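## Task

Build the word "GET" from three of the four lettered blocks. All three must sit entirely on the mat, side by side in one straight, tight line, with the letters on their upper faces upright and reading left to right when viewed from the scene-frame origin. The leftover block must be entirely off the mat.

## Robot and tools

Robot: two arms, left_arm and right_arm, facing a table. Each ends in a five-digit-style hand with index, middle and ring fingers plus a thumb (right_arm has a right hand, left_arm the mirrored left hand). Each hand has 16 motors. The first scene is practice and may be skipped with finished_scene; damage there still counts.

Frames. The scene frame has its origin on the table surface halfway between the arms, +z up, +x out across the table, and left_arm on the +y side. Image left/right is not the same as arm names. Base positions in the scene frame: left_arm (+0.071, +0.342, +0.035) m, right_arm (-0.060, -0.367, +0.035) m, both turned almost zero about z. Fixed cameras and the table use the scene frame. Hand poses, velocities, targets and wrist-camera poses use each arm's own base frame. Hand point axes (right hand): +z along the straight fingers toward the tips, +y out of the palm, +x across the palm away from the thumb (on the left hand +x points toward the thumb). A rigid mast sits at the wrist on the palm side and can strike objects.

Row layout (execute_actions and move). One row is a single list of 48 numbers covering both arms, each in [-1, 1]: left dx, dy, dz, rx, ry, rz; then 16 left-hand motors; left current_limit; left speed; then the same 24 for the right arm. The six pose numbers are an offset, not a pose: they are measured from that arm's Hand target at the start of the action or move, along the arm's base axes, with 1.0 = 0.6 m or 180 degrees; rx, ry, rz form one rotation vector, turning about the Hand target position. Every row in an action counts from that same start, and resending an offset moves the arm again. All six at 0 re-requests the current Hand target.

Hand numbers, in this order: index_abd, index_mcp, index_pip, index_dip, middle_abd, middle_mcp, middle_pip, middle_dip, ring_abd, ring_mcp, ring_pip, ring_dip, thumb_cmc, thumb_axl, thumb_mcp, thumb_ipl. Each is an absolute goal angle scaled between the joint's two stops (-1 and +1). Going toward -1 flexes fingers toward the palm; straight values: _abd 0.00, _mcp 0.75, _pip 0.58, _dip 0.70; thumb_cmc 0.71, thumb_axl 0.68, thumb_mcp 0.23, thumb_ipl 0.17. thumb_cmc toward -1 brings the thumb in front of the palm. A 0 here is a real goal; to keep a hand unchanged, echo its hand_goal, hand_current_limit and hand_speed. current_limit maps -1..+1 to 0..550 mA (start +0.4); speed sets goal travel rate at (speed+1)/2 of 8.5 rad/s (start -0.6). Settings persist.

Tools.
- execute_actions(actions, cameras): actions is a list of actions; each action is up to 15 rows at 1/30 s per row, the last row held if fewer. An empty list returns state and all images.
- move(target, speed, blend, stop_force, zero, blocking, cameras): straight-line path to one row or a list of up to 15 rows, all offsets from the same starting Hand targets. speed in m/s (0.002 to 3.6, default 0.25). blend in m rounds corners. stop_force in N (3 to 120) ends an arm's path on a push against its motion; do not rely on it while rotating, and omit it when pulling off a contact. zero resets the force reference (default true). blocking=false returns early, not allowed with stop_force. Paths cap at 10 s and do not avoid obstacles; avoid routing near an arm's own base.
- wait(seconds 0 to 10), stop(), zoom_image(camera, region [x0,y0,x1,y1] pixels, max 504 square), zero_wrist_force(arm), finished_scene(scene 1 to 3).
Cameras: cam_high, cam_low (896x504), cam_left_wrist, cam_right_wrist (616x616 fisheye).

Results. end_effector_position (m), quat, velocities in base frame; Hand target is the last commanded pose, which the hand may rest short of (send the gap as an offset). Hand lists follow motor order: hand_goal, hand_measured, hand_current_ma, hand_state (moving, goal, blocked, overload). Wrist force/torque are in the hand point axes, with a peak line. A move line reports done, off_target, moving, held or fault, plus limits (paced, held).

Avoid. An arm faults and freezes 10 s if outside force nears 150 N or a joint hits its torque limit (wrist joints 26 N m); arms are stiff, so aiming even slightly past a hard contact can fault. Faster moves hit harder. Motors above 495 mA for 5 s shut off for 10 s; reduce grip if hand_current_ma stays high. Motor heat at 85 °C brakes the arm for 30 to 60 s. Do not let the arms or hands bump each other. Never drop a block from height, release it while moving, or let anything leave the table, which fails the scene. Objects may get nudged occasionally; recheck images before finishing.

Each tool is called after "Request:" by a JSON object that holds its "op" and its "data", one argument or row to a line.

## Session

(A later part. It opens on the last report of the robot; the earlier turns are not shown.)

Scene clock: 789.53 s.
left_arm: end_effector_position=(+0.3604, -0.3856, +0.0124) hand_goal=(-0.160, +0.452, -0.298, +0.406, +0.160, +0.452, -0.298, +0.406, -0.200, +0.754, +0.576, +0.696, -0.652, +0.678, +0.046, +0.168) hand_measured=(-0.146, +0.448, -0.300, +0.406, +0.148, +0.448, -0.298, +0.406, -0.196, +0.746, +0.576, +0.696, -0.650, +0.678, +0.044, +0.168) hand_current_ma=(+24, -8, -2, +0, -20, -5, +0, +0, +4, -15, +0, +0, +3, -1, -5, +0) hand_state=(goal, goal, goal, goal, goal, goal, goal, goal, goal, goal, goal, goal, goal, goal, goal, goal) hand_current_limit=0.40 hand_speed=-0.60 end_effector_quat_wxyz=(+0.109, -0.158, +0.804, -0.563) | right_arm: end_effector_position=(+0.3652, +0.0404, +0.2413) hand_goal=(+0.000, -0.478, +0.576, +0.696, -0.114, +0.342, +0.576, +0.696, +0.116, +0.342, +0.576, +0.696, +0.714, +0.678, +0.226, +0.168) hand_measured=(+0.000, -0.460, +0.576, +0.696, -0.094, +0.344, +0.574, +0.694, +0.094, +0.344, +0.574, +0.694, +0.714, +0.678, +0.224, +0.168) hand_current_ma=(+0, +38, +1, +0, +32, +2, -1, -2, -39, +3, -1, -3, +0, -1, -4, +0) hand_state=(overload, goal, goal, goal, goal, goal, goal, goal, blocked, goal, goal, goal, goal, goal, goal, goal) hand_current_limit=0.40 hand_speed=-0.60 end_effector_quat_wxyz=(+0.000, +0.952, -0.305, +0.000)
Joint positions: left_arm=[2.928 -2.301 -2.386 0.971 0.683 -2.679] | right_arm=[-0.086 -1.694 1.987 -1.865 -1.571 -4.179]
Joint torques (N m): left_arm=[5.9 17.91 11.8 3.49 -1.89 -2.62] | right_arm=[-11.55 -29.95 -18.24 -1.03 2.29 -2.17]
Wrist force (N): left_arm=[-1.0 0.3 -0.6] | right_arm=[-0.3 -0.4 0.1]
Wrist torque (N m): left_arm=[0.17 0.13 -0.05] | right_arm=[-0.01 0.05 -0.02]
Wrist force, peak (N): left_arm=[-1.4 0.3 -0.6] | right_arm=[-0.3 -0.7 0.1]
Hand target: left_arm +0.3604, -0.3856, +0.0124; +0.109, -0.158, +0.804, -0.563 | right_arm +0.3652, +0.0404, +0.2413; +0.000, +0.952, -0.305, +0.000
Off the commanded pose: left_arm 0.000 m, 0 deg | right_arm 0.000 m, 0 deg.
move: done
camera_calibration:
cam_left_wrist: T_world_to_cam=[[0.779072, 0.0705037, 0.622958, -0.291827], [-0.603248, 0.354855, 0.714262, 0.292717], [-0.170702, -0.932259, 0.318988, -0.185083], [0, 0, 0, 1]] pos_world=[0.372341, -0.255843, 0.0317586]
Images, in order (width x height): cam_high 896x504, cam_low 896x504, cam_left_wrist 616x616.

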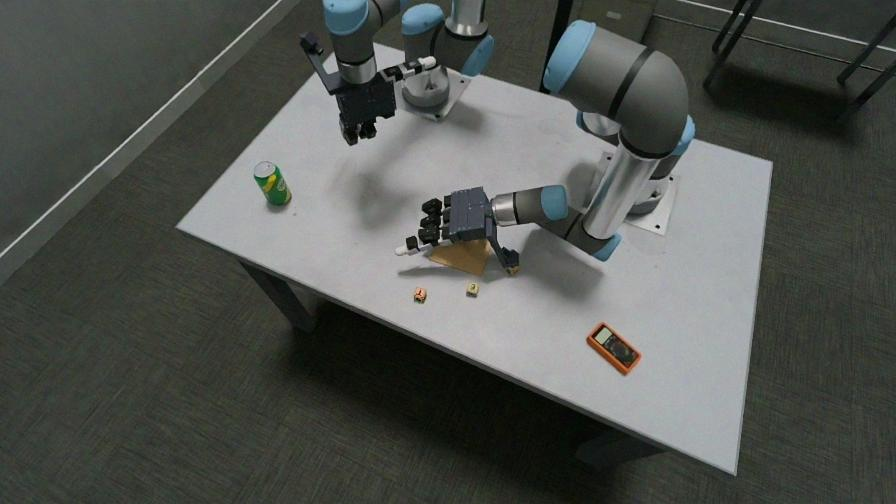

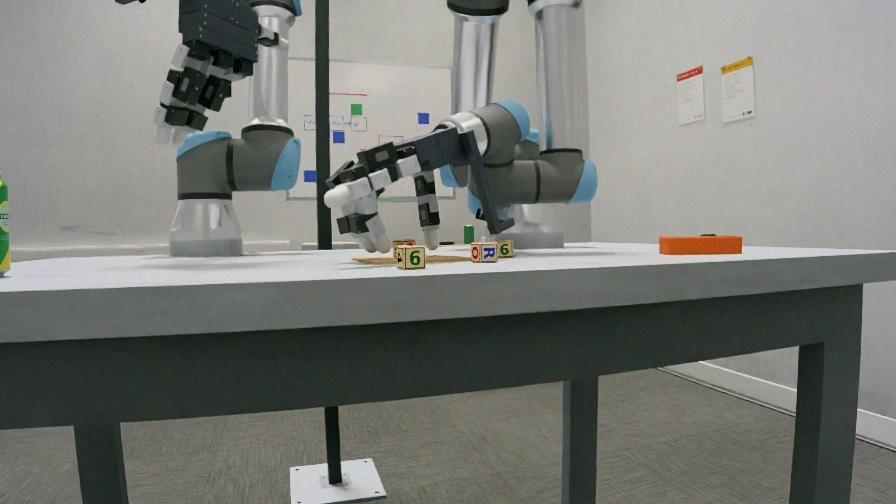

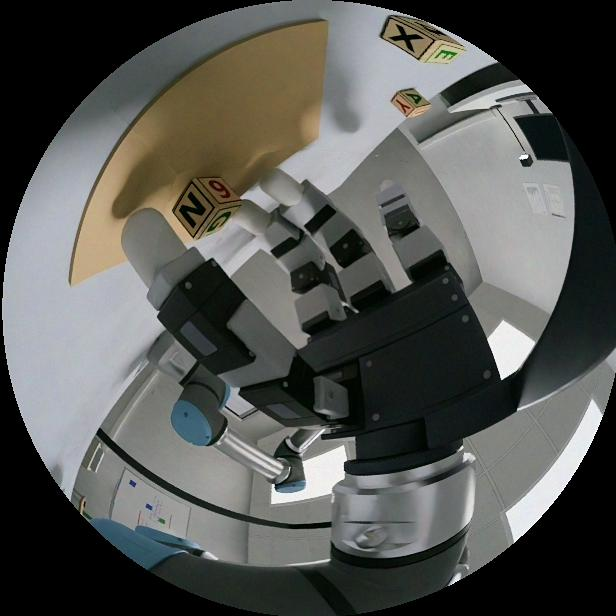

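Request:
{"op": "move", "data": {
  "target": [
    [0,0,0,0,0,0,-0.16,0.16,-0.299,0.406,0.16,0.16,-0.299,0.406,-0.2,0.754,0.576,0.696,-0.653,0.678,-0.21,0.168,0,-0.9,0,0,0,0,0,0,0,-0.479,0.576,0.696,-0.115,0.342,0.576,0.696,0.115,0.342,0.576,0.696,0.714,0.678,0.226,0.168,0.4,-0.6],
    [0,0,0.1,0,0,0,-0.16,0.16,-0.299,0.406,0.16,0.16,-0.299,0.406,-0.2,0.754,0.576,0.696,-0.653,0.678,-0.21,0.168,0,-0.9,0,0,0,0,0,0,0,-0.479,0.576,0.696,-0.115,0.342,0.576,0.696,0.115,0.342,0.576,0.696,0.714,0.678,0.226,0.168,0.4,-0.6]
  ],
  "speed": [0.05,0.06],
  "cameras": ["cam_low", "cam_high", "cam_left_wrist"]
}}

Request:
{"op": "zoom_image", "data": {
  "camera": "cam_left_wrist",
  "region": [80, 80, 380, 380]
}}

Request:
{"op": "zoom_image", "data": {
  "camera": "cam_low",
  "region": [340, 180, 460, 270]
}}

Scene clock: 841.33 s.
left_arm: end_effector_position=(+0.3604, -0.3856, +0.0724) hand_goal=(-0.160, +0.160, -0.298, +0.406, +0.160, +0.160, -0.298, +0.406, -0.200, +0.754, +0.576, +0.696, -0.652, +0.678, -0.210, +0.168) hand_measured=(-0.146, +0.218, -0.286, +0.410, +0.154, +0.186, -0.292, +0.406, -0.196, +0.746, +0.576, +0.696, -0.660, +0.676, -0.128, +0.184) hand_current_ma=(+24, +194, +26, +7, -10, +69, +10, +1, +4, -15, +0, +0, -17, -4, +275, +50) hand_state=(goal, blocked, goal, goal, goal, blocked, goal, goal, goal, goal, goal, goal, goal, goal, blocked, goal) hand_current_limit=0.00 hand_speed=-0.90 end_effector_quat_wxyz=(+0.109, -0.158, +0.804, -0.563) | right_arm: end_effector_position=(+0.3652, +0.0404, +0.2413) hand_goal=(+0.000, -0.478, +0.576, +0.696, -0.114, +0.342, +0.576, +0.696, +0.116, +0.342, +0.576, +0.696, +0.714, +0.678, +0.226, +0.168) hand_measured=(+0.000, -0.460, +0.576, +0.696, -0.094, +0.344, +0.574, +0.694, +0.094, +0.344, +0.574, +0.694, +0.714, +0.678, +0.224, +0.168) hand_current_ma=(+0, +38, +1, +0, +32, +2, -1, -2, -39, +3, -1, -3, +0, -1, -4, +0) hand_state=(overload, goal, goal, goal, goal, goal, goal, goal, blocked, goal, goal, goal, goal, goal, goal, goal) hand_current_limit=0.40 hand_speed=-0.60 end_effector_quat_wxyz=(+0.000, +0.952, -0.305, +0.000)
Joint positions: left_arm=[2.928 -2.093 -2.41 0.788 0.683 -2.679] | right_arm=[-0.086 -1.694 1.987 -1.865 -1.571 -4.179]
Joint torques (N m): left_arm=[0.32 44.55 -3.16 0.67 -0.76 2.39] | right_arm=[-11.24 -29.83 -18.43 -1.19 2.1 -1.92]
Wrist force (N): left_arm=[-1.2 0.4 -0.7] | right_arm=[-0.2 -0.6 0.2]
Wrist torque (N m): left_arm=[0.21 0.14 -0.12] | right_arm=[-0.03 0.04 -0.01]
Wrist force, peak (N): left_arm=[-1.1 -1.2 -0.7] | right_arm=[-0.1 -0.7 0.2]
Hand target: left_arm +0.3604, -0.3856, +0.0724; +0.109, -0.158, +0.804, -0.563 | right_arm +0.3652, +0.0404, +0.2413; +0.000, +0.952, -0.305, +0.000
Off the commanded pose: left_arm 0.000 m, 0 deg | right_arm 0.000 m, 0 deg.
move: done
camera_calibration:
cam_left_wrist: T_world_to_cam=[[0.779059, 0.0704305, 0.622982, -0.329151], [-0.603237, 0.354911, 0.714243, 0.24998], [-0.170799, -0.932243, 0.318983, -0.204243], [0, 0, 0, 1]] pos_world=[0.37234, -0.255943, 0.0916586]
Images, in order (width x height): cam_high 896x504, cam_low 896x504, cam_left_wrist 616x616.

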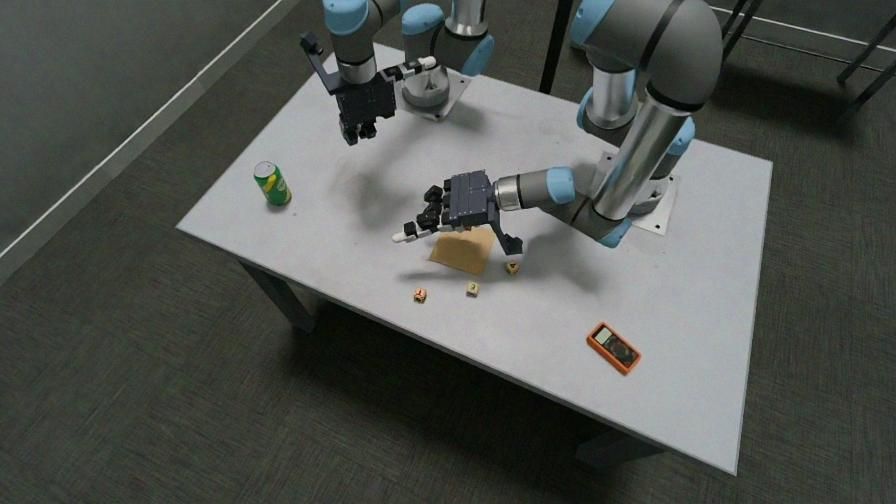

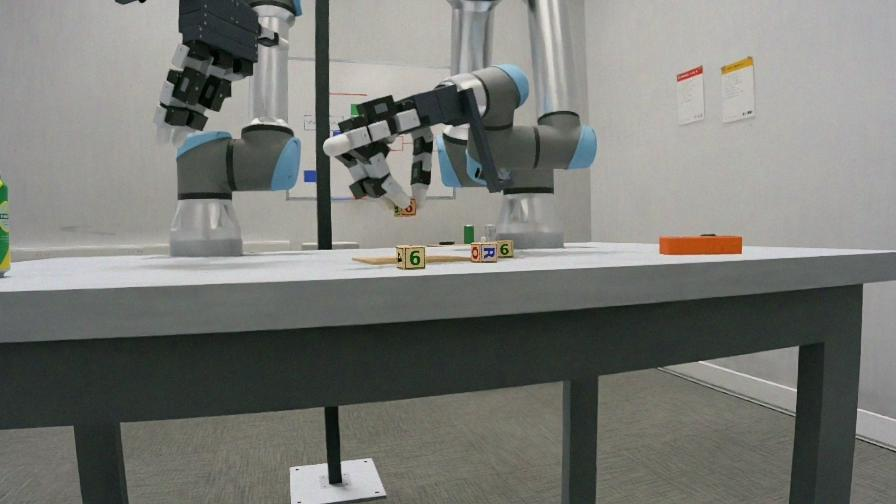

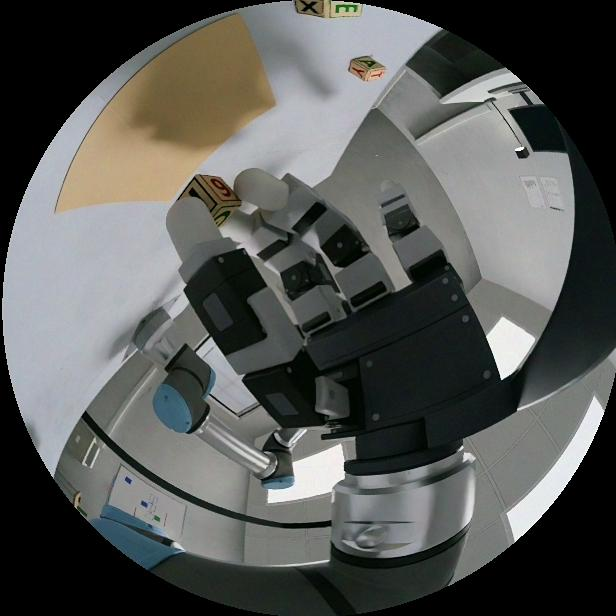

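Scaled by 1.680 from the camera's 616x616 image, which has a finer 880x880 frame.

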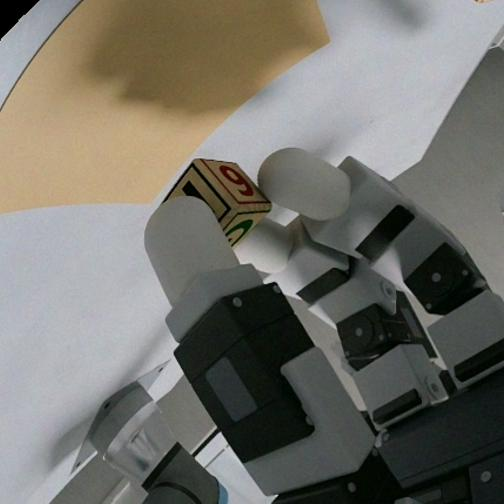

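Scaled by 4.200 from the camera's 896x504 image, which has a finer 1280x720 frame.

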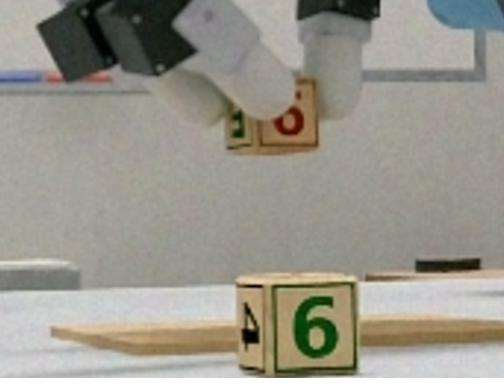

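Request:
{"op": "move", "data": {
  "target": [
    [0.0327,0.0452,0.03,0,0,0.1911,-0.16,0.16,-0.299,0.406,0.16,0.16,-0.299,0.406,-0.2,0.754,0.576,0.696,-0.653,0.678,-0.21,0.168,0,-0.9,0,0,0,0,0,0,0,-0.479,0.576,0.696,-0.115,0.342,0.576,0.696,0.115,0.342,0.576,0.696,0.714,0.678,0.226,0.168,0.4,-0.6],
    [0.0655,0.0903,0,0,0,0.3822,-0.16,0.16,-0.299,0.406,0.16,0.16,-0.299,0.406,-0.2,0.754,0.576,0.696,-0.653,0.678,-0.21,0.168,0,-0.9,0,0,0,0,0,0,0,-0.479,0.576,0.696,-0.115,0.342,0.576,0.696,0.115,0.342,0.576,0.696,0.714,0.678,0.226,0.168,0.4,-0.6],
    [0.0655,0.0903,-0.04,0,0,0.3822,-0.16,0.16,-0.299,0.406,0.16,0.16,-0.299,0.406,-0.2,0.754,0.576,0.696,-0.653,0.678,-0.21,0.168,0,-0.9,0,0,0,0,0,0,0,-0.479,0.576,0.696,-0.115,0.342,0.576,0.696,0.115,0.342,0.576,0.696,0.714,0.678,0.226,0.168,0.4,-0.6]
  ],
  "speed": [0.2,0.2,0.06],
  "blend": [0.01,0.005,0],
  "cameras": ["cam_low", "cam_high"]
}}

Request:
{"op": "zoom_image", "data": {
  "camera": "cam_low",
  "region": [370, 180, 510, 280]
}}

Request:
{"op": "zoom_image", "data": {
  "camera": "cam_high",
  "region": [410, 200, 510, 310]
}}

Scene clock: 879.37 s.
left_arm: end_effector_position=(+0.3997, -0.3314, +0.0485) hand_goal=(-0.160, +0.160, -0.298, +0.406, +0.160, +0.160, -0.298, +0.406, -0.200, +0.754, +0.576, +0.696, -0.652, +0.678, -0.210, +0.168) hand_measured=(-0.146, +0.218, -0.286, +0.410, +0.154, +0.186, -0.292, +0.406, -0.196, +0.746, +0.576, +0.696, -0.660, +0.676, -0.128, +0.184) hand_current_ma=(+24, +193, +26, +7, -10, +69, +10, +1, +4, -15, +0, +0, -17, -4, +275, +50) hand_state=(goal, blocked, goal, goal, goal, blocked, goal, goal, goal, goal, goal, goal, goal, goal, blocked, goal) hand_current_limit=0.00 hand_speed=-0.90 end_effector_quat_wxyz=(-0.408, +0.584, -0.574, +0.403) | right_arm: end_effector_position=(+0.3652, +0.0404, +0.2413) hand_goal=(+0.000, -0.478, +0.576, +0.696, -0.114, +0.342, +0.576, +0.696, +0.116, +0.342, +0.576, +0.696, +0.714, +0.678, +0.226, +0.168) hand_measured=(+0.000, -0.460, +0.576, +0.696, -0.094, +0.344, +0.574, +0.694, +0.094, +0.344, +0.574, +0.694, +0.714, +0.678, +0.224, +0.168) hand_current_ma=(+0, +38, +1, +0, +32, +2, -1, -2, -39, +3, -1, -3, +0, -1, -4, +0) hand_state=(overload, goal, goal, goal, goal, goal, goal, goal, blocked, goal, goal, goal, goal, goal, goal, goal) hand_current_limit=0.40 hand_speed=-0.60 end_effector_quat_wxyz=(+0.000, +0.952, -0.305, +0.000)
Joint positions: left_arm=[2.532 -2.209 -2.353 0.998 2.153 -3.386] | right_arm=[-0.086 -1.694 1.987 -1.865 -1.571 -4.179]
Joint torques (N m): left_arm=[-10.29 18.16 14.44 3.4 1.82 1.87] | right_arm=[-11.73 -30.14 -18.15 -1.24 2.08 -1.91]
Wrist force (N): left_arm=[-1.1 0.6 -0.3] | right_arm=[-0.1 -0.5 -0.1]
Wrist torque (N m): left_arm=[0.20 0.15 -0.01] | right_arm=[0.00 0.04 -0.01]
Wrist force, peak (N): left_arm=[-1.6 0.6 -0.5] | right_arm=[-0.3 -0.7 0.2]
Hand target: left_arm +0.3997, -0.3314, +0.0484; -0.408, +0.584, -0.574, +0.403 | right_arm +0.3652, +0.0404, +0.2413; +0.000, +0.952, -0.305, +0.000
Off the commanded pose: left_arm 0.000 m, 0 deg | right_arm 0.000 m, 0 deg.
move: done
Images, in order (width x height): cam_high 896x504, cam_low 896x504.

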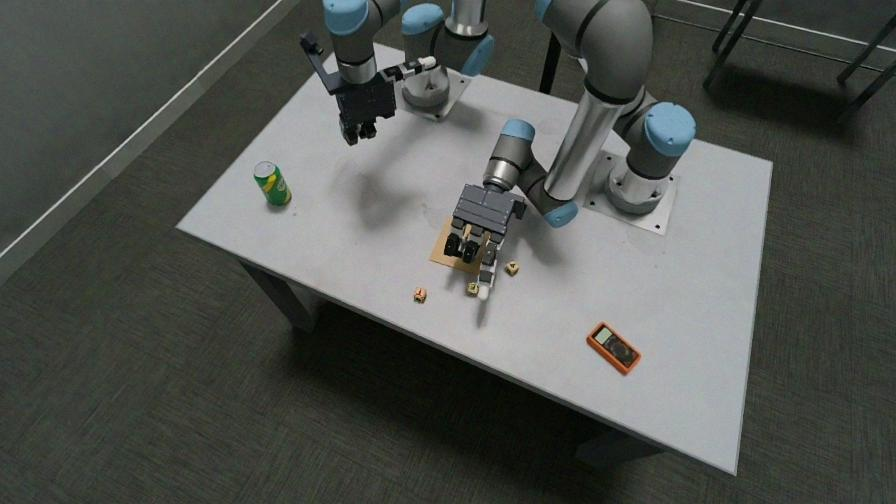

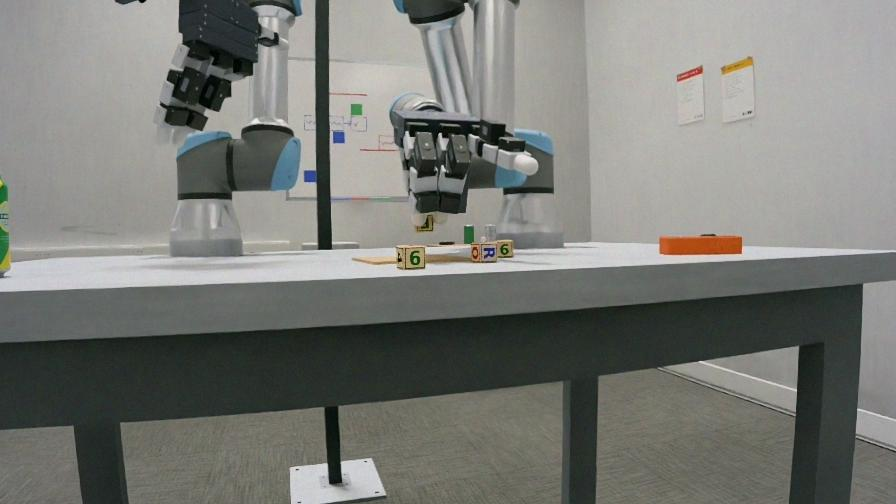

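Scaled by 3.600 from the camera's 896x504 image, which has a finer 1280x720 frame.

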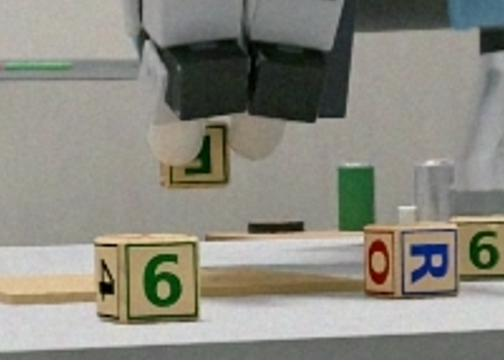

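Scaled by 4.582 from the camera's 896x504 image, which has a finer 1280x720 frame.

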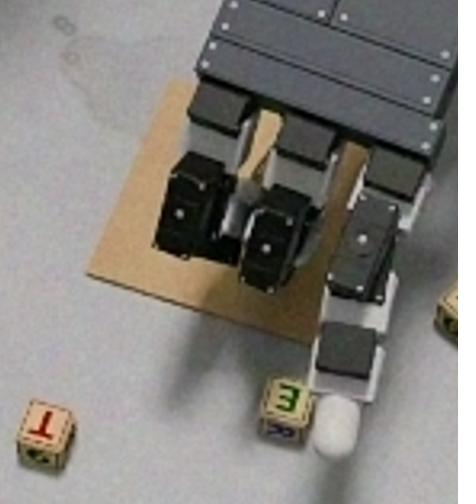

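Request:
{"op": "move", "data": {
  "target": [0,0,-0.074,0,0,0,-0.16,0.16,-0.299,0.406,0.16,0.16,-0.299,0.406,-0.2,0.754,0.576,0.696,-0.653,0.678,-0.21,0.168,0,-0.9,0,0,0,0,0,0,0,-0.479,0.576,0.696,-0.115,0.342,0.576,0.696,0.115,0.342,0.576,0.696,0.714,0.678,0.226,0.168,0.4,-0.6],
  "speed": 0.018,
  "stop_force": 4
}}

Request:
{"op": "move", "data": {
  "target": [
    [0,0,0,0,0,0,-0.16,0.452,-0.299,0.406,0.16,0.452,-0.299,0.406,-0.2,0.754,0.576,0.696,-0.653,0.678,0.045,0.168,0.2,-0.8,0,0,0,0,0,0,0,0.863,0.576,0.696,-0.233,0.562,-0.737,0.986,0.233,0.562,-0.737,0.986,-0.929,0.678,0.09,0.168,0.4,-0.6],
    [0,0,0.1293,0,0,0,-0.16,0.452,-0.299,0.406,0.16,0.452,-0.299,0.406,-0.2,0.754,0.576,0.696,-0.653,0.678,0.045,0.168,0.2,-0.8,0.0707,-0.0336,0.0145,0.1172,-0.1771,-0.0992,0,0.863,0.576,0.696,-0.233,0.562,-0.737,0.986,0.233,0.562,-0.737,0.986,-0.929,0.678,0.09,0.168,0.4,-0.6],
    [0.166,0.09,0.1293,0,0,0.0722,-0.16,0.452,-0.299,0.406,0.16,0.452,-0.299,0.406,-0.2,0.754,0.576,0.696,-0.653,0.678,0.045,0.168,0.2,-0.8,0.1413,-0.0673,0.0145,0.2344,-0.3542,-0.1984,0,0.863,0.576,0.696,-0.233,0.562,-0.737,0.986,0.233,0.562,-0.737,0.986,-0.929,0.678,0.09,0.168,0.4,-0.6]
  ],
  "speed": [0.05,0.15,0.25],
  "blend": [0,0.01,0],
  "cameras": ["cam_low", "cam_high"]
}}

Request:
{"op": "zoom_image", "data": {
  "camera": "cam_low",
  "region": [370, 180, 530, 280]
}}

Request:
{"op": "zoom_image", "data": {
  "camera": "cam_high",
  "region": [410, 200, 530, 310]
}}

Scene clock: 1004.93 s.
left_arm: end_effector_position=(+0.3997, -0.3314, +0.0122) hand_goal=(-0.160, +0.160, -0.298, +0.406, +0.160, +0.160, -0.298, +0.406, -0.200, +0.754, +0.576, +0.696, -0.652, +0.678, -0.210, +0.168) hand_measured=(-0.146, +0.216, -0.286, +0.410, +0.154, +0.182, -0.292, +0.406, -0.196, +0.746, +0.576, +0.696, -0.664, +0.674, -0.128, +0.184) hand_current_ma=(+24, +187, +25, +7, -10, +58, +11, +1, +4, -16, +0, +0, -23, -6, +275, +50) hand_state=(goal, blocked, goal, goal, goal, blocked, goal, goal, goal, goal, goal, goal, goal, goal, blocked, goal) hand_current_limit=0.00 hand_speed=-0.90 end_effector_quat_wxyz=(-0.408, +0.584, -0.574, +0.403) | right_arm: end_effector_position=(+0.3652, +0.0404, +0.2413) hand_goal=(+0.000, -0.478, +0.576, +0.696, -0.114, +0.342, +0.576, +0.696, +0.116, +0.342, +0.576, +0.696, +0.714, +0.678, +0.226, +0.168) hand_measured=(+0.000, -0.460, +0.576, +0.696, -0.094, +0.344, +0.574, +0.694, +0.094, +0.344, +0.574, +0.694, +0.714, +0.678, +0.224, +0.168) hand_current_ma=(+0, +38, +1, +0, +32, +2, -1, -2, -39, +3, -1, -3, +0, -1, -4, +0) hand_state=(overload, goal, goal, goal, goal, goal, goal, goal, blocked, goal, goal, goal, goal, goal, goal, goal) hand_current_limit=0.40 hand_speed=-0.60 end_effector_quat_wxyz=(+0.000, +0.952, -0.305, +0.000)
Joint positions: left_arm=[2.532 -2.328 -2.334 1.097 2.153 -3.386] | right_arm=[-0.086 -1.694 1.987 -1.865 -1.571 -4.179]
Joint torques (N m): left_arm=[-9.26 49.28 -5.03 0.72 0.01 -2.26] | right_arm=[-11 -29.33 -18.3 -1.29 1.98 -1.89]
Wrist force (N): left_arm=[-1.6 0.5 -0.3] | right_arm=[-0.2 -0.4 0.1]
Wrist torque (N m): left_arm=[0.19 0.20 -0.06] | right_arm=[-0.01 0.04 -0.01]
Wrist force, peak (N): left_arm=[-1.8 -4.5 -1.8] | right_arm=[-0.2 -0.6 0.4]
Hand target: left_arm +0.3997, -0.3314, +0.0122; -0.408, +0.584, -0.574, +0.403 (not the last commanded pose) | right_arm +0.3652, +0.0404, +0.2413; +0.000, +0.952, -0.305, +0.000
Off the commanded pose: left_arm 0.008 m, 0 deg | right_arm 0.000 m, 0 deg.
move: contact (left_arm)

Scene clock: 1011.13 s.
left_arm: end_effector_position=(+0.4993, -0.2774, +0.0898) hand_goal=(-0.160, +0.452, -0.298, +0.406, +0.160, +0.452, -0.298, +0.406, -0.200, +0.754, +0.576, +0.696, -0.652, +0.678, +0.046, +0.168) hand_measured=(-0.146, +0.446, -0.292, +0.410, +0.154, +0.428, -0.298, +0.406, -0.196, +0.746, +0.576, +0.696, -0.654, +0.676, +0.044, +0.170) hand_current_ma=(+23, -10, +11, +7, -10, -62, +0, +1, +4, -16, +0, +0, -3, -3, -4, +4) hand_state=(goal, goal, goal, goal, goal, blocked, goal, goal, goal, goal, goal, goal, goal, goal, goal, goal) hand_current_limit=0.20 hand_speed=-0.80 end_effector_quat_wxyz=(-0.451, +0.646, -0.505, +0.354) | right_arm: end_effector_position=(+0.4499, +0.0000, +0.2500) hand_goal=(+0.000, +0.864, +0.576, +0.696, -0.232, +0.562, -0.736, +0.986, +0.234, +0.562, -0.736, +0.986, -0.928, +0.678, +0.090, +0.168) hand_measured=(+0.000, +0.858, +0.576, +0.696, -0.226, +0.558, -0.732, +0.984, +0.228, +0.558, -0.734, +0.984, -0.926, +0.678, +0.088, +0.168) hand_current_ma=(+0, -10, +0, +0, +6, -4, +4, -2, -7, -5, +3, -2, +2, -1, -3, +0) hand_state=(overload, goal, goal, goal, goal, goal, goal, goal, goal, goal, goal, goal, goal, goal, goal, goal) hand_current_limit=0.40 hand_speed=-0.60 end_effector_quat_wxyz=(-0.474, +0.619, -0.497, +0.381)
Joint positions: left_arm=[2.69 -2.129 -2.206 0.751 2.215 -3.421] | right_arm=[-0.767 -1.784 2.564 -3.47 -0.636 -3.515]
Joint torques (N m): left_arm=[11.3 19.1 18.61 0.74 1.91 -2.48] | right_arm=[-12.3 2.89 -11.25 -4.29 -1.45 2.29]
Wrist force (N): left_arm=[-1.3 0.4 -0.4] | right_arm=[0.1 -0.8 0.4]
Wrist torque (N m): left_arm=[0.18 0.17 -0.03] | right_arm=[0.06 -0.02 0.01]
Wrist force, peak (N): left_arm=[-1.6 0.7 -0.5] | right_arm=[0.5 -0.8 0.2]
Hand target: left_arm +0.4993, -0.2774, +0.0898; -0.451, +0.646, -0.505, +0.354 | right_arm +0.4500, +0.0000, +0.2500; -0.474, +0.619, -0.497, +0.381
Off the commanded pose: left_arm 0.000 m, 0 deg | right_arm 0.000 m, 0 deg.
move: done
Images, in order (width x height): cam_high 896x504, cam_low 896x504.

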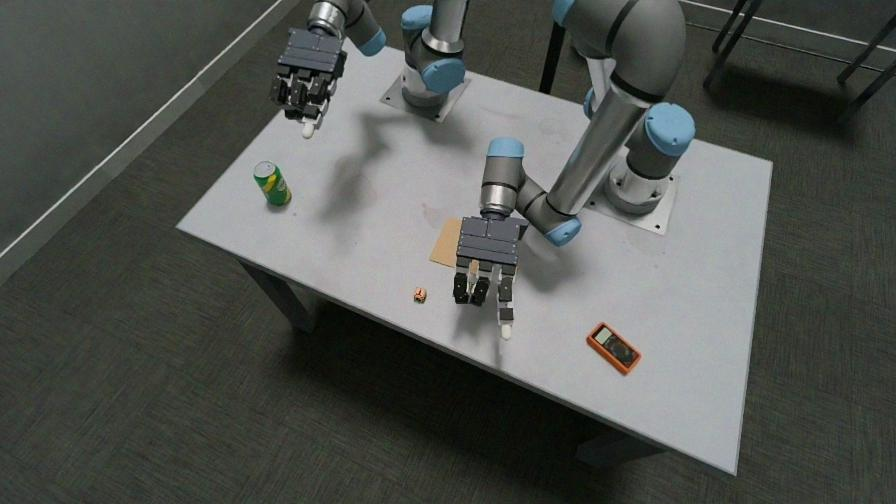

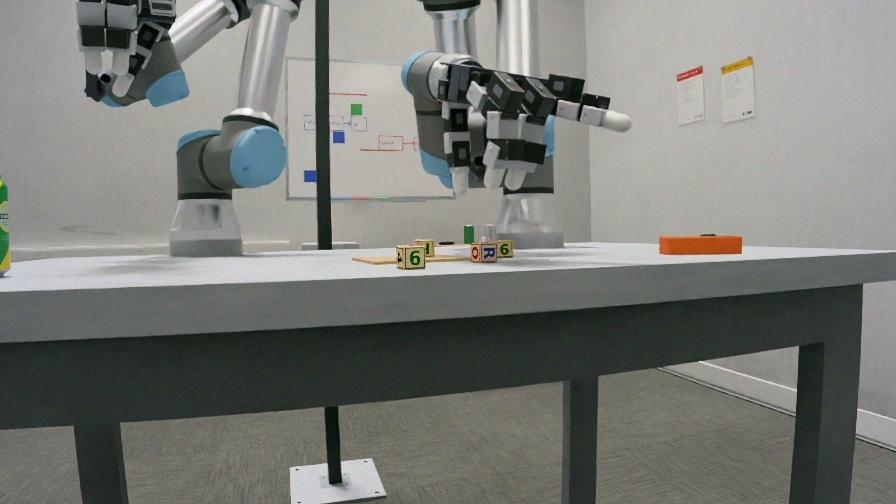

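Scaled by 3.150 from the camera's 896x504 image, which has a finer 1280x720 frame.

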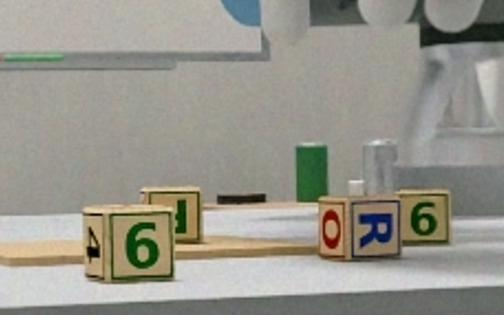

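Scaled by 4.200 from the camera's 896x504 image, which has a finer 1280x720 frame.

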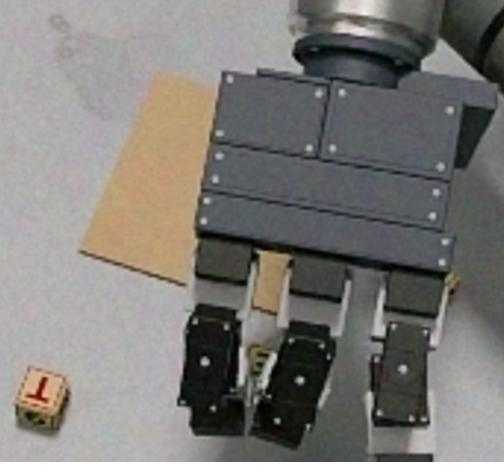

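Request:
{"op": "zoom_image", "data": {
  "camera": "cam_low",
  "region": [405, 225, 445, 265]
}}

Request:
{"op": "zoom_image", "data": {
  "camera": "cam_high",
  "region": [460, 270, 520, 310]
}}

Scaled by 12.600 from the camera's 896x504 image, which has a finer 1280x720 frame.

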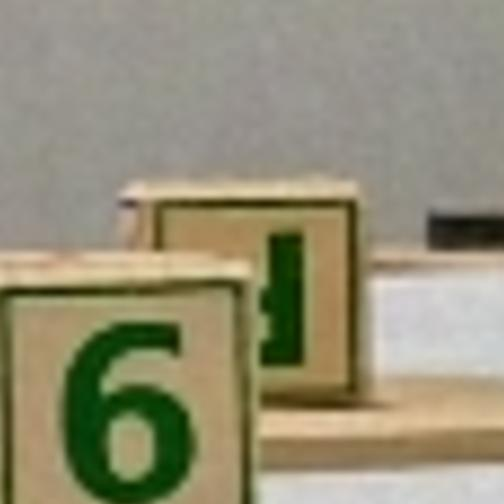

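Scaled by 8.400 from the camera's 896x504 image, which has a finer 1280x720 frame.

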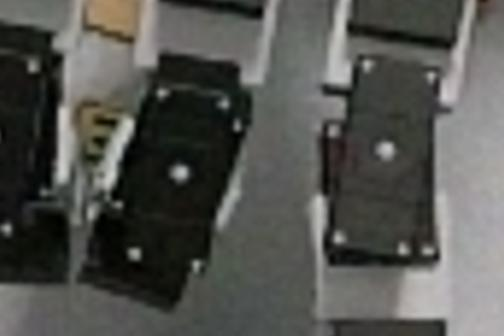

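Request:
{"op": "move", "data": {
  "target": [0,0,-0.0913,0,0,0,-0.16,0.452,-0.299,0.406,0.16,0.452,-0.299,0.406,-0.2,0.754,0.576,0.696,-0.653,0.678,0.045,0.168,0.2,-0.8,0,0,0,0,0,0,0,0.863,0.576,0.696,-0.233,0.562,-0.737,0.986,0.233,0.562,-0.737,0.986,-0.929,0.678,0.09,0.168,0.4,-0.6],
  "speed": 0.1
}}

Request:
{"op": "move", "data": {
  "target": [0,0,-0.0467,0,0,0,-0.16,0.452,-0.299,0.406,0.16,0.452,-0.299,0.406,-0.2,0.754,0.576,0.696,-0.653,0.678,0.045,0.168,0.2,-0.8,0,0,0,0,0,0,0,0.863,0.576,0.696,-0.233,0.562,-0.737,0.986,0.233,0.562,-0.737,0.986,-0.929,0.678,0.09,0.168,0.4,-0.6],
  "speed": 0.03,
  "stop_force": 4,
  "cameras": ["cam_low", "cam_high"]
}}

Request:
{"op": "zoom_image", "data": {
  "camera": "cam_low",
  "region": [400, 180, 540, 280]
}}

Request:
{"op": "zoom_image", "data": {
  "camera": "cam_high",
  "region": [410, 200, 530, 310]
}}

Scene clock: 1044.17 s.
left_arm: end_effector_position=(+0.4993, -0.2773, +0.0350) hand_goal=(-0.160, +0.452, -0.298, +0.406, +0.160, +0.452, -0.298, +0.406, -0.200, +0.754, +0.576, +0.696, -0.652, +0.678, +0.046, +0.168) hand_measured=(-0.146, +0.446, -0.292, +0.410, +0.154, +0.428, -0.298, +0.406, -0.196, +0.746, +0.576, +0.696, -0.654, +0.676, +0.044, +0.170) hand_current_ma=(+23, -10, +11, +7, -10, -61, +0, +1, +4, -16, +0, +0, -3, -3, -4, +4) hand_state=(goal, goal, goal, goal, goal, blocked, goal, goal, goal, goal, goal, goal, goal, goal, goal, goal) hand_current_limit=0.20 hand_speed=-0.80 end_effector_quat_wxyz=(-0.451, +0.646, -0.505, +0.354) | right_arm: end_effector_position=(+0.4500, +0.0000, +0.2500) hand_goal=(+0.000, +0.864, +0.576, +0.696, -0.232, +0.562, -0.736, +0.986, +0.234, +0.562, -0.736, +0.986, -0.928, +0.678, +0.090, +0.168) hand_measured=(+0.000, +0.858, +0.576, +0.696, -0.226, +0.558, -0.732, +0.984, +0.228, +0.558, -0.734, +0.984, -0.926, +0.678, +0.088, +0.168) hand_current_ma=(+0, -10, +0, +0, +6, -4, +4, -2, -7, -5, +3, -2, +2, -1, -3, +0) hand_state=(overload, goal, goal, goal, goal, goal, goal, goal, goal, goal, goal, goal, goal, goal, goal, goal) hand_current_limit=0.40 hand_speed=-0.60 end_effector_quat_wxyz=(-0.474, +0.619, -0.497, +0.381)
Joint positions: left_arm=[2.69 -2.281 -2.193 0.89 2.215 -3.421] | right_arm=[-0.767 -1.784 2.564 -3.47 -0.636 -3.515]
Joint torques (N m): left_arm=[-0.51 22.52 16.23 3.47 0.81 2.16] | right_arm=[-11.14 2.84 -12.46 -3.98 -1.47 2.43]
Wrist force (N): left_arm=[-1.4 0.4 -0.4] | right_arm=[0.3 -0.8 0.3]
Wrist torque (N m): left_arm=[0.17 0.19 -0.11] | right_arm=[0.07 -0.05 0.03]
Wrist force, peak (N): left_arm=[-1.4 1.4 -0.5] | right_arm=[0.2 -1.0 0.4]
Hand target: left_arm +0.4993, -0.2774, +0.0350; -0.451, +0.646, -0.505, +0.354 | right_arm +0.4500, +0.0000, +0.2500; -0.474, +0.619, -0.497, +0.381
Off the commanded pose: left_arm 0.000 m, 0 deg | right_arm 0.000 m, 0 deg.
move: done

Scene clock: 1046.00 s.
left_arm: end_effector_position=(+0.4993, -0.2774, +0.0070) hand_goal=(-0.160, +0.452, -0.298, +0.406, +0.160, +0.452, -0.298, +0.406, -0.200, +0.754, +0.576, +0.696, -0.652, +0.678, +0.046, +0.168) hand_measured=(-0.146, +0.446, -0.292, +0.410, +0.154, +0.428, -0.298, +0.406, -0.196, +0.746, +0.576, +0.696, -0.654, +0.676, +0.044, +0.170) hand_current_ma=(+23, -10, +11, +7, -10, -61, +0, +1, +4, -16, +0, +0, -3, -3, -4, +4) hand_state=(goal, goal, goal, goal, goal, blocked, goal, goal, goal, goal, goal, goal, goal, goal, goal, goal) hand_current_limit=0.20 hand_speed=-0.80 end_effector_quat_wxyz=(-0.451, +0.646, -0.505, +0.354) | right_arm: end_effector_position=(+0.4500, +0.0000, +0.2500) hand_goal=(+0.000, +0.864, +0.576, +0.696, -0.232, +0.562, -0.736, +0.986, +0.234, +0.562, -0.736, +0.986, -0.928, +0.678, +0.090, +0.168) hand_measured=(+0.000, +0.858, +0.576, +0.696, -0.226, +0.558, -0.732, +0.984, +0.228, +0.558, -0.734, +0.984, -0.926, +0.678, +0.088, +0.168) hand_current_ma=(+0, -10, +0, +0, +6, -4, +4, -2, -7, -5, +3, -2, +2, -1, -3, +0) hand_state=(overload, goal, goal, goal, goal, goal, goal, goal, goal, goal, goal, goal, goal, goal, goal, goal) hand_current_limit=0.40 hand_speed=-0.60 end_effector_quat_wxyz=(-0.474, +0.619, -0.497, +0.381)
Joint positions: left_arm=[2.69 -2.361 -2.178 0.954 2.215 -3.421] | right_arm=[-0.767 -1.784 2.564 -3.47 -0.636 -3.515]
Joint torques (N m): left_arm=[-10.26 22.93 14.69 3.31 1.74 2] | right_arm=[-8.75 3.29 -12.18 -3.91 -1.46 2.32]
Wrist force (N): left_arm=[-1.5 0.6 -0.2] | right_arm=[0.1 -0.7 0.4]
Wrist torque (N m): left_arm=[0.17 0.20 -0.12] | right_arm=[0.07 -0.02 0.02]
Wrist force, peak (N): left_arm=[-1.7 0.3 -0.7] | right_arm=[0.3 -0.9 0.4]
Hand target: left_arm +0.4993, -0.2774, +0.0070; -0.451, +0.646, -0.505, +0.354 | right_arm +0.4500, +0.0000, +0.2500; -0.474, +0.619, -0.497, +0.381
Off the commanded pose: left_arm 0.000 m, 0 deg | right_arm 0.000 m, 0 deg.
move: done
Images, in order (width x height): cam_high 896x504, cam_low 896x504.

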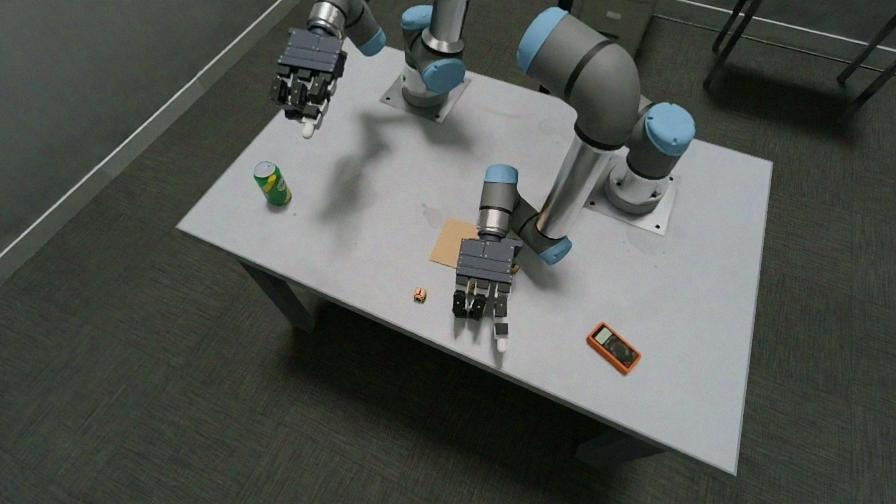

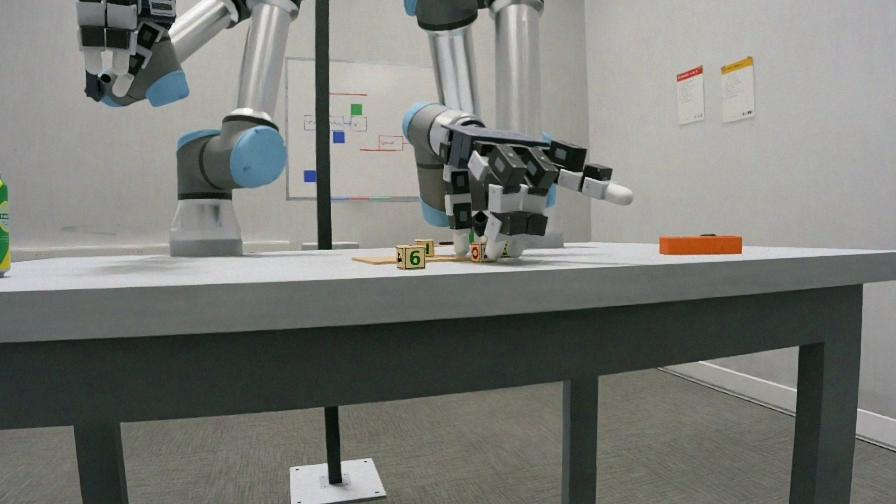

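Scaled by 3.600 from the camera's 896x504 image, which has a finer 1280x720 frame.

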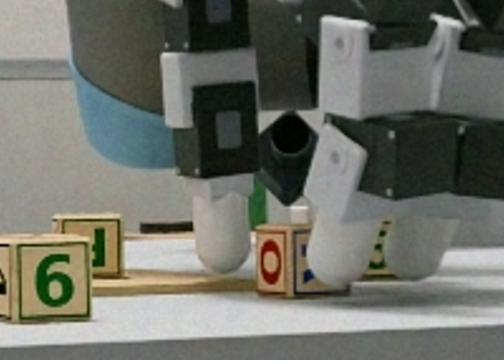

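Scaled by 4.200 from the camera's 896x504 image, which has a finer 1280x720 frame.

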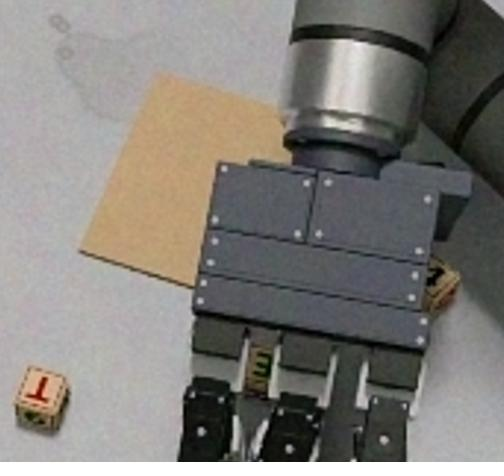

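Request:
{"op": "move", "data": {
  "target": [
    [0,0,0,0,0,0,-0.16,0.16,-0.299,0.406,0.16,0.16,-0.299,0.406,-0.2,0.754,0.576,0.696,-0.653,0.678,-0.21,0.168,0,-0.9,0,0,0,0,0,0,0,0.863,0.576,0.696,-0.233,0.562,-0.737,0.986,0.233,0.562,-0.737,0.986,-0.929,0.678,0.09,0.168,0.4,-0.6],
    [0,0,0.13,0,0,0,-0.16,0.16,-0.299,0.406,0.16,0.16,-0.299,0.406,-0.2,0.754,0.576,0.696,-0.653,0.678,-0.21,0.168,0,-0.9,0,0,0,0,0,0,0,0.863,0.576,0.696,-0.233,0.562,-0.737,0.986,0.233,0.562,-0.737,0.986,-0.929,0.678,0.09,0.168,0.4,-0.6]
  ],
  "speed": [0.05,0.08],
  "cameras": ["cam_low", "cam_high"]
}}

Request:
{"op": "zoom_image", "data": {
  "camera": "cam_low",
  "region": [400, 170, 540, 270]
}}

Request:
{"op": "zoom_image", "data": {
  "camera": "cam_high",
  "region": [410, 200, 530, 310]
}}

Scene clock: 1062.73 s.
left_arm: end_effector_position=(+0.4993, -0.2774, +0.0849) hand_goal=(-0.160, +0.160, -0.298, +0.406, +0.160, +0.160, -0.298, +0.406, -0.200, +0.754, +0.576, +0.696, -0.652, +0.678, -0.210, +0.168) hand_measured=(-0.146, +0.222, -0.282, +0.412, +0.150, +0.208, -0.286, +0.410, -0.196, +0.746, +0.576, +0.696, -0.652, +0.676, -0.128, +0.188) hand_current_ma=(+23, +212, +37, +12, -14, +155, +22, +4, +4, -16, +0, +0, -1, -2, +275, +67) hand_state=(goal, blocked, goal, goal, goal, blocked, goal, goal, goal, goal, goal, goal, goal, goal, blocked, goal) hand_current_limit=0.00 hand_speed=-0.90 end_effector_quat_wxyz=(-0.451, +0.646, -0.505, +0.354) | right_arm: end_effector_position=(+0.4500, +0.0000, +0.2500) hand_goal=(+0.000, +0.864, +0.576, +0.696, -0.232, +0.562, -0.736, +0.986, +0.234, +0.562, -0.736, +0.986, -0.928, +0.678, +0.090, +0.168) hand_measured=(+0.000, +0.858, +0.576, +0.696, -0.226, +0.558, -0.732, +0.984, +0.228, +0.558, -0.734, +0.984, -0.926, +0.678, +0.088, +0.168) hand_current_ma=(+0, -10, +0, +0, +6, -4, +4, -2, -7, -5, +3, -2, +2, -1, -3, +0) hand_state=(overload, goal, goal, goal, goal, goal, goal, goal, goal, goal, goal, goal, goal, goal, goal, goal) hand_current_limit=0.40 hand_speed=-0.60 end_effector_quat_wxyz=(-0.474, +0.619, -0.497, +0.381)
Joint positions: left_arm=[2.69 -2.143 -2.206 0.764 2.215 -3.421] | right_arm=[-0.767 -1.784 2.564 -3.47 -0.636 -3.515]
Joint torques (N m): left_arm=[-3.61 48.08 -0.23 0.84 0.82 -2.61] | right_arm=[-1.55 2.68 -13.14 -3.93 -1.35 2.34]
Wrist force (N): left_arm=[-1.3 0.3 -0.4] | right_arm=[0.0 -0.7 0.5]
Wrist torque (N m): left_arm=[0.16 0.17 -0.07] | right_arm=[0.07 -0.01 0.01]
Wrist force, peak (N): left_arm=[-1.3 -4.7 -1.0] | right_arm=[0.3 -1.0 0.6]
Hand target: left_arm +0.4993, -0.2774, +0.0850; -0.451, +0.646, -0.505, +0.354 | right_arm +0.4500, +0.0000, +0.2500; -0.474, +0.619, -0.497, +0.381
Off the commanded pose: left_arm 0.000 m, 0 deg | right_arm 0.000 m, 0 deg.
move: done
Images, in order (width x height): cam_high 896x504, cam_low 896x504.

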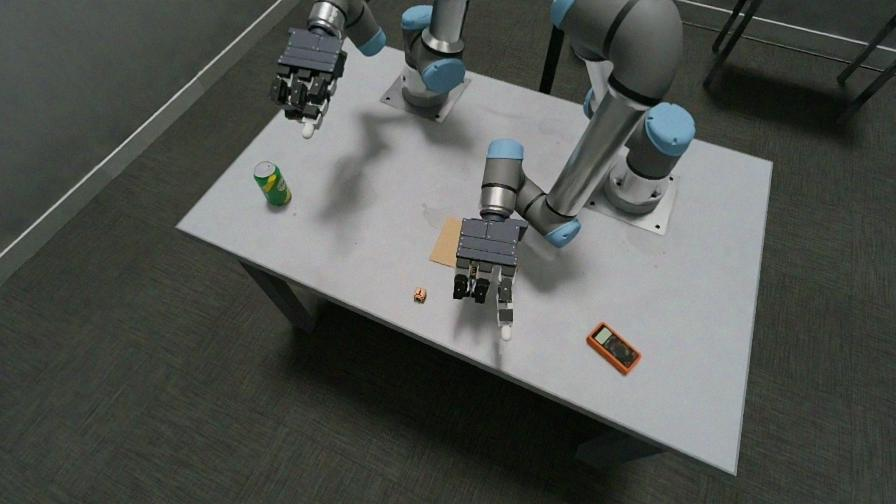

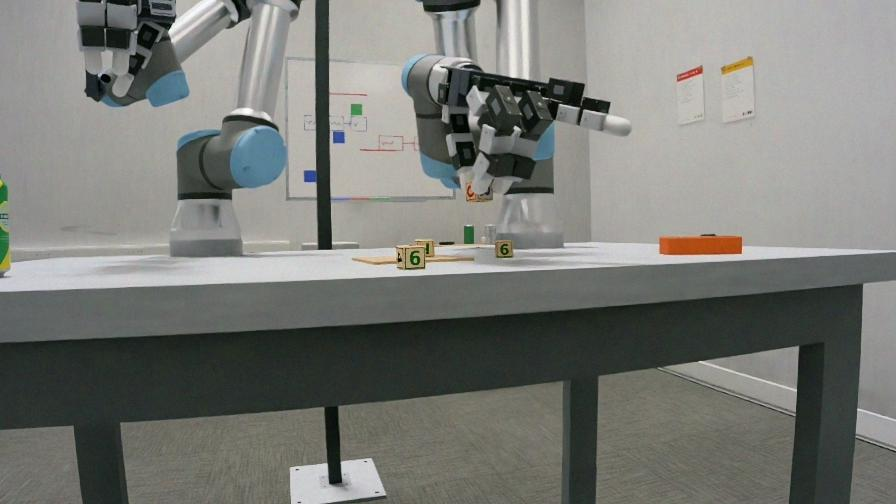

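Scaled by 3.600 from the camera's 896x504 image, which has a finer 1280x720 frame.

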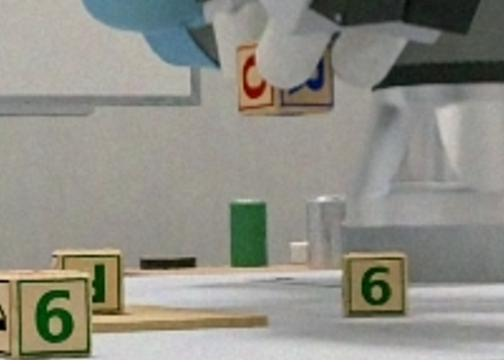

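Scaled by 4.200 from the camera's 896x504 image, which has a finer 1280x720 frame.

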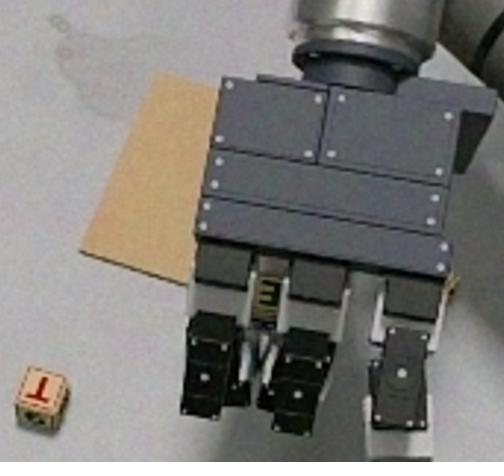

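Request:
{"op": "move", "data": {
  "target": [
    [-0.1688,-0.1417,0,0,0,-0.0833,-0.16,0.16,-0.299,0.406,0.16,0.16,-0.299,0.406,-0.2,0.754,0.576,0.696,-0.653,0.678,-0.21,0.168,0,-0.9,0,0,0,0,0,0,0,0.863,0.576,0.696,-0.233,0.562,-0.737,0.986,0.233,0.562,-0.737,0.986,-0.929,0.678,0.09,0.168,0.4,-0.6],
    [-0.1688,-0.1417,-0.055,0,0,-0.0833,-0.16,0.16,-0.299,0.406,0.16,0.16,-0.299,0.406,-0.2,0.754,0.576,0.696,-0.653,0.678,-0.21,0.168,0,-0.9,0,0,0,0,0,0,0,0.863,0.576,0.696,-0.233,0.562,-0.737,0.986,0.233,0.562,-0.737,0.986,-0.929,0.678,0.09,0.168,0.4,-0.6]
  ],
  "speed": [0.15,0.06],
  "blend": [0.01,0],
  "cameras": ["cam_low", "cam_high"]
}}

Request:
{"op": "zoom_image", "data": {
  "camera": "cam_low",
  "region": [380, 190, 460, 270]
}}

Request:
{"op": "zoom_image", "data": {
  "camera": "cam_high",
  "region": [410, 200, 530, 310]
}}

Scene clock: 1092.33 s.
left_arm: end_effector_position=(+0.3980, -0.3624, +0.0520) hand_goal=(-0.160, +0.160, -0.298, +0.406, +0.160, +0.160, -0.298, +0.406, -0.200, +0.754, +0.576, +0.696, -0.652, +0.678, -0.210, +0.168) hand_measured=(-0.146, +0.222, -0.282, +0.412, +0.150, +0.208, -0.286, +0.410, -0.196, +0.746, +0.576, +0.696, -0.652, +0.676, -0.128, +0.188) hand_current_ma=(+23, +210, +37, +12, -15, +153, +22, +4, +4, -16, +0, +0, -1, -2, +275, +69) hand_state=(goal, blocked, goal, goal, goal, blocked, goal, goal, goal, goal, goal, goal, goal, goal, blocked, blocked) hand_current_limit=0.00 hand_speed=-0.90 end_effector_quat_wxyz=(-0.401, +0.574, -0.584, +0.410) | right_arm: end_effector_position=(+0.4500, +0.0000, +0.2500) hand_goal=(+0.000, +0.864, +0.576, +0.696, -0.232, +0.562, -0.736, +0.986, +0.234, +0.562, -0.736, +0.986, -0.928, +0.678, +0.090, +0.168) hand_measured=(+0.000, +0.858, +0.576, +0.696, -0.226, +0.558, -0.732, +0.984, +0.228, +0.558, -0.734, +0.984, -0.926, +0.678, +0.088, +0.168) hand_current_ma=(+0, -10, +0, +0, +6, -4, +4, -2, -7, -5, +3, -2, +2, -1, -3, +0) hand_state=(overload, goal, goal, goal, goal, goal, goal, goal, goal, goal, goal, goal, goal, goal, goal, goal) hand_current_limit=0.40 hand_speed=-0.60 end_effector_quat_wxyz=(-0.474, +0.619, -0.497, +0.381)
Joint positions: left_arm=[2.476 -2.209 -2.299 0.938 2.172 -3.396] | right_arm=[-0.767 -1.784 2.564 -3.47 -0.636 -3.515]
Joint torques (N m): left_arm=[-10.98 19.63 16.23 3.45 1.88 2.33] | right_arm=[5.31 3.4 -12.55 -3.83 -1.44 2.2]
Wrist force (N): left_arm=[-1.4 0.5 -0.6] | right_arm=[0.2 -0.4 0.5]
Wrist torque (N m): left_arm=[0.23 0.18 -0.16] | right_arm=[0.10 -0.03 0.02]
Wrist force, peak (N): left_arm=[-1.8 0.0 0.6] | right_arm=[0.1 -1.0 0.5]
Hand target: left_arm +0.3980, -0.3624, +0.0520; -0.401, +0.574, -0.584, +0.410 | right_arm +0.4500, +0.0000, +0.2500; -0.474, +0.619, -0.497, +0.381
Off the commanded pose: left_arm 0.000 m, 0 deg | right_arm 0.000 m, 0 deg.
move: done
Images, in order (width x height): cam_high 896x504, cam_low 896x504.

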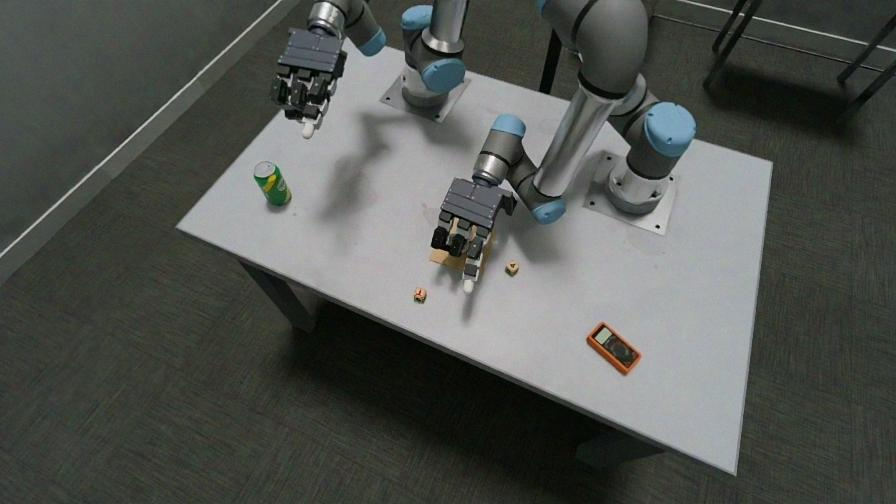

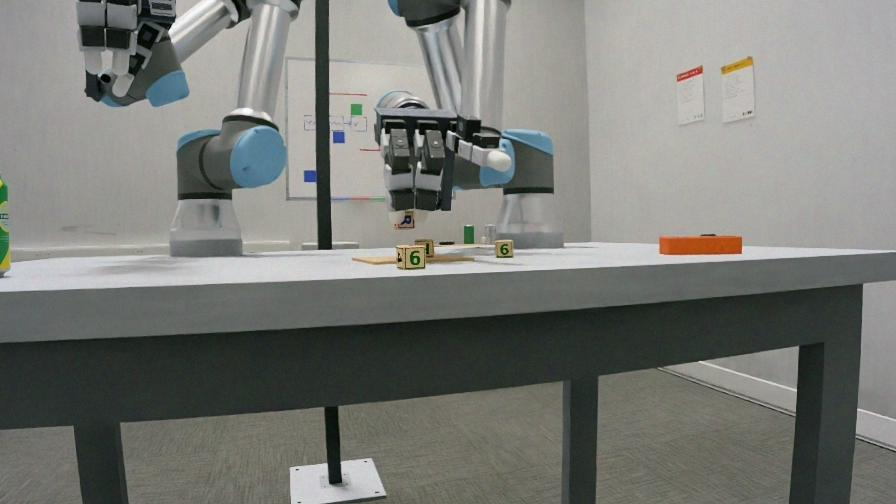

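Scaled by 6.300 from the camera's 896x504 image, which has a finer 1280x720 frame.

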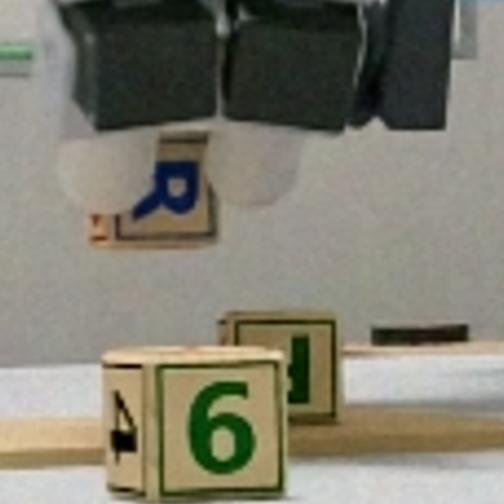

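Scaled by 4.200 from the camera's 896x504 image, which has a finer 1280x720 frame.

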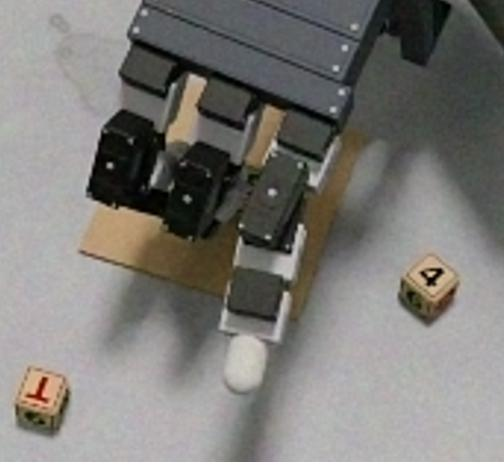

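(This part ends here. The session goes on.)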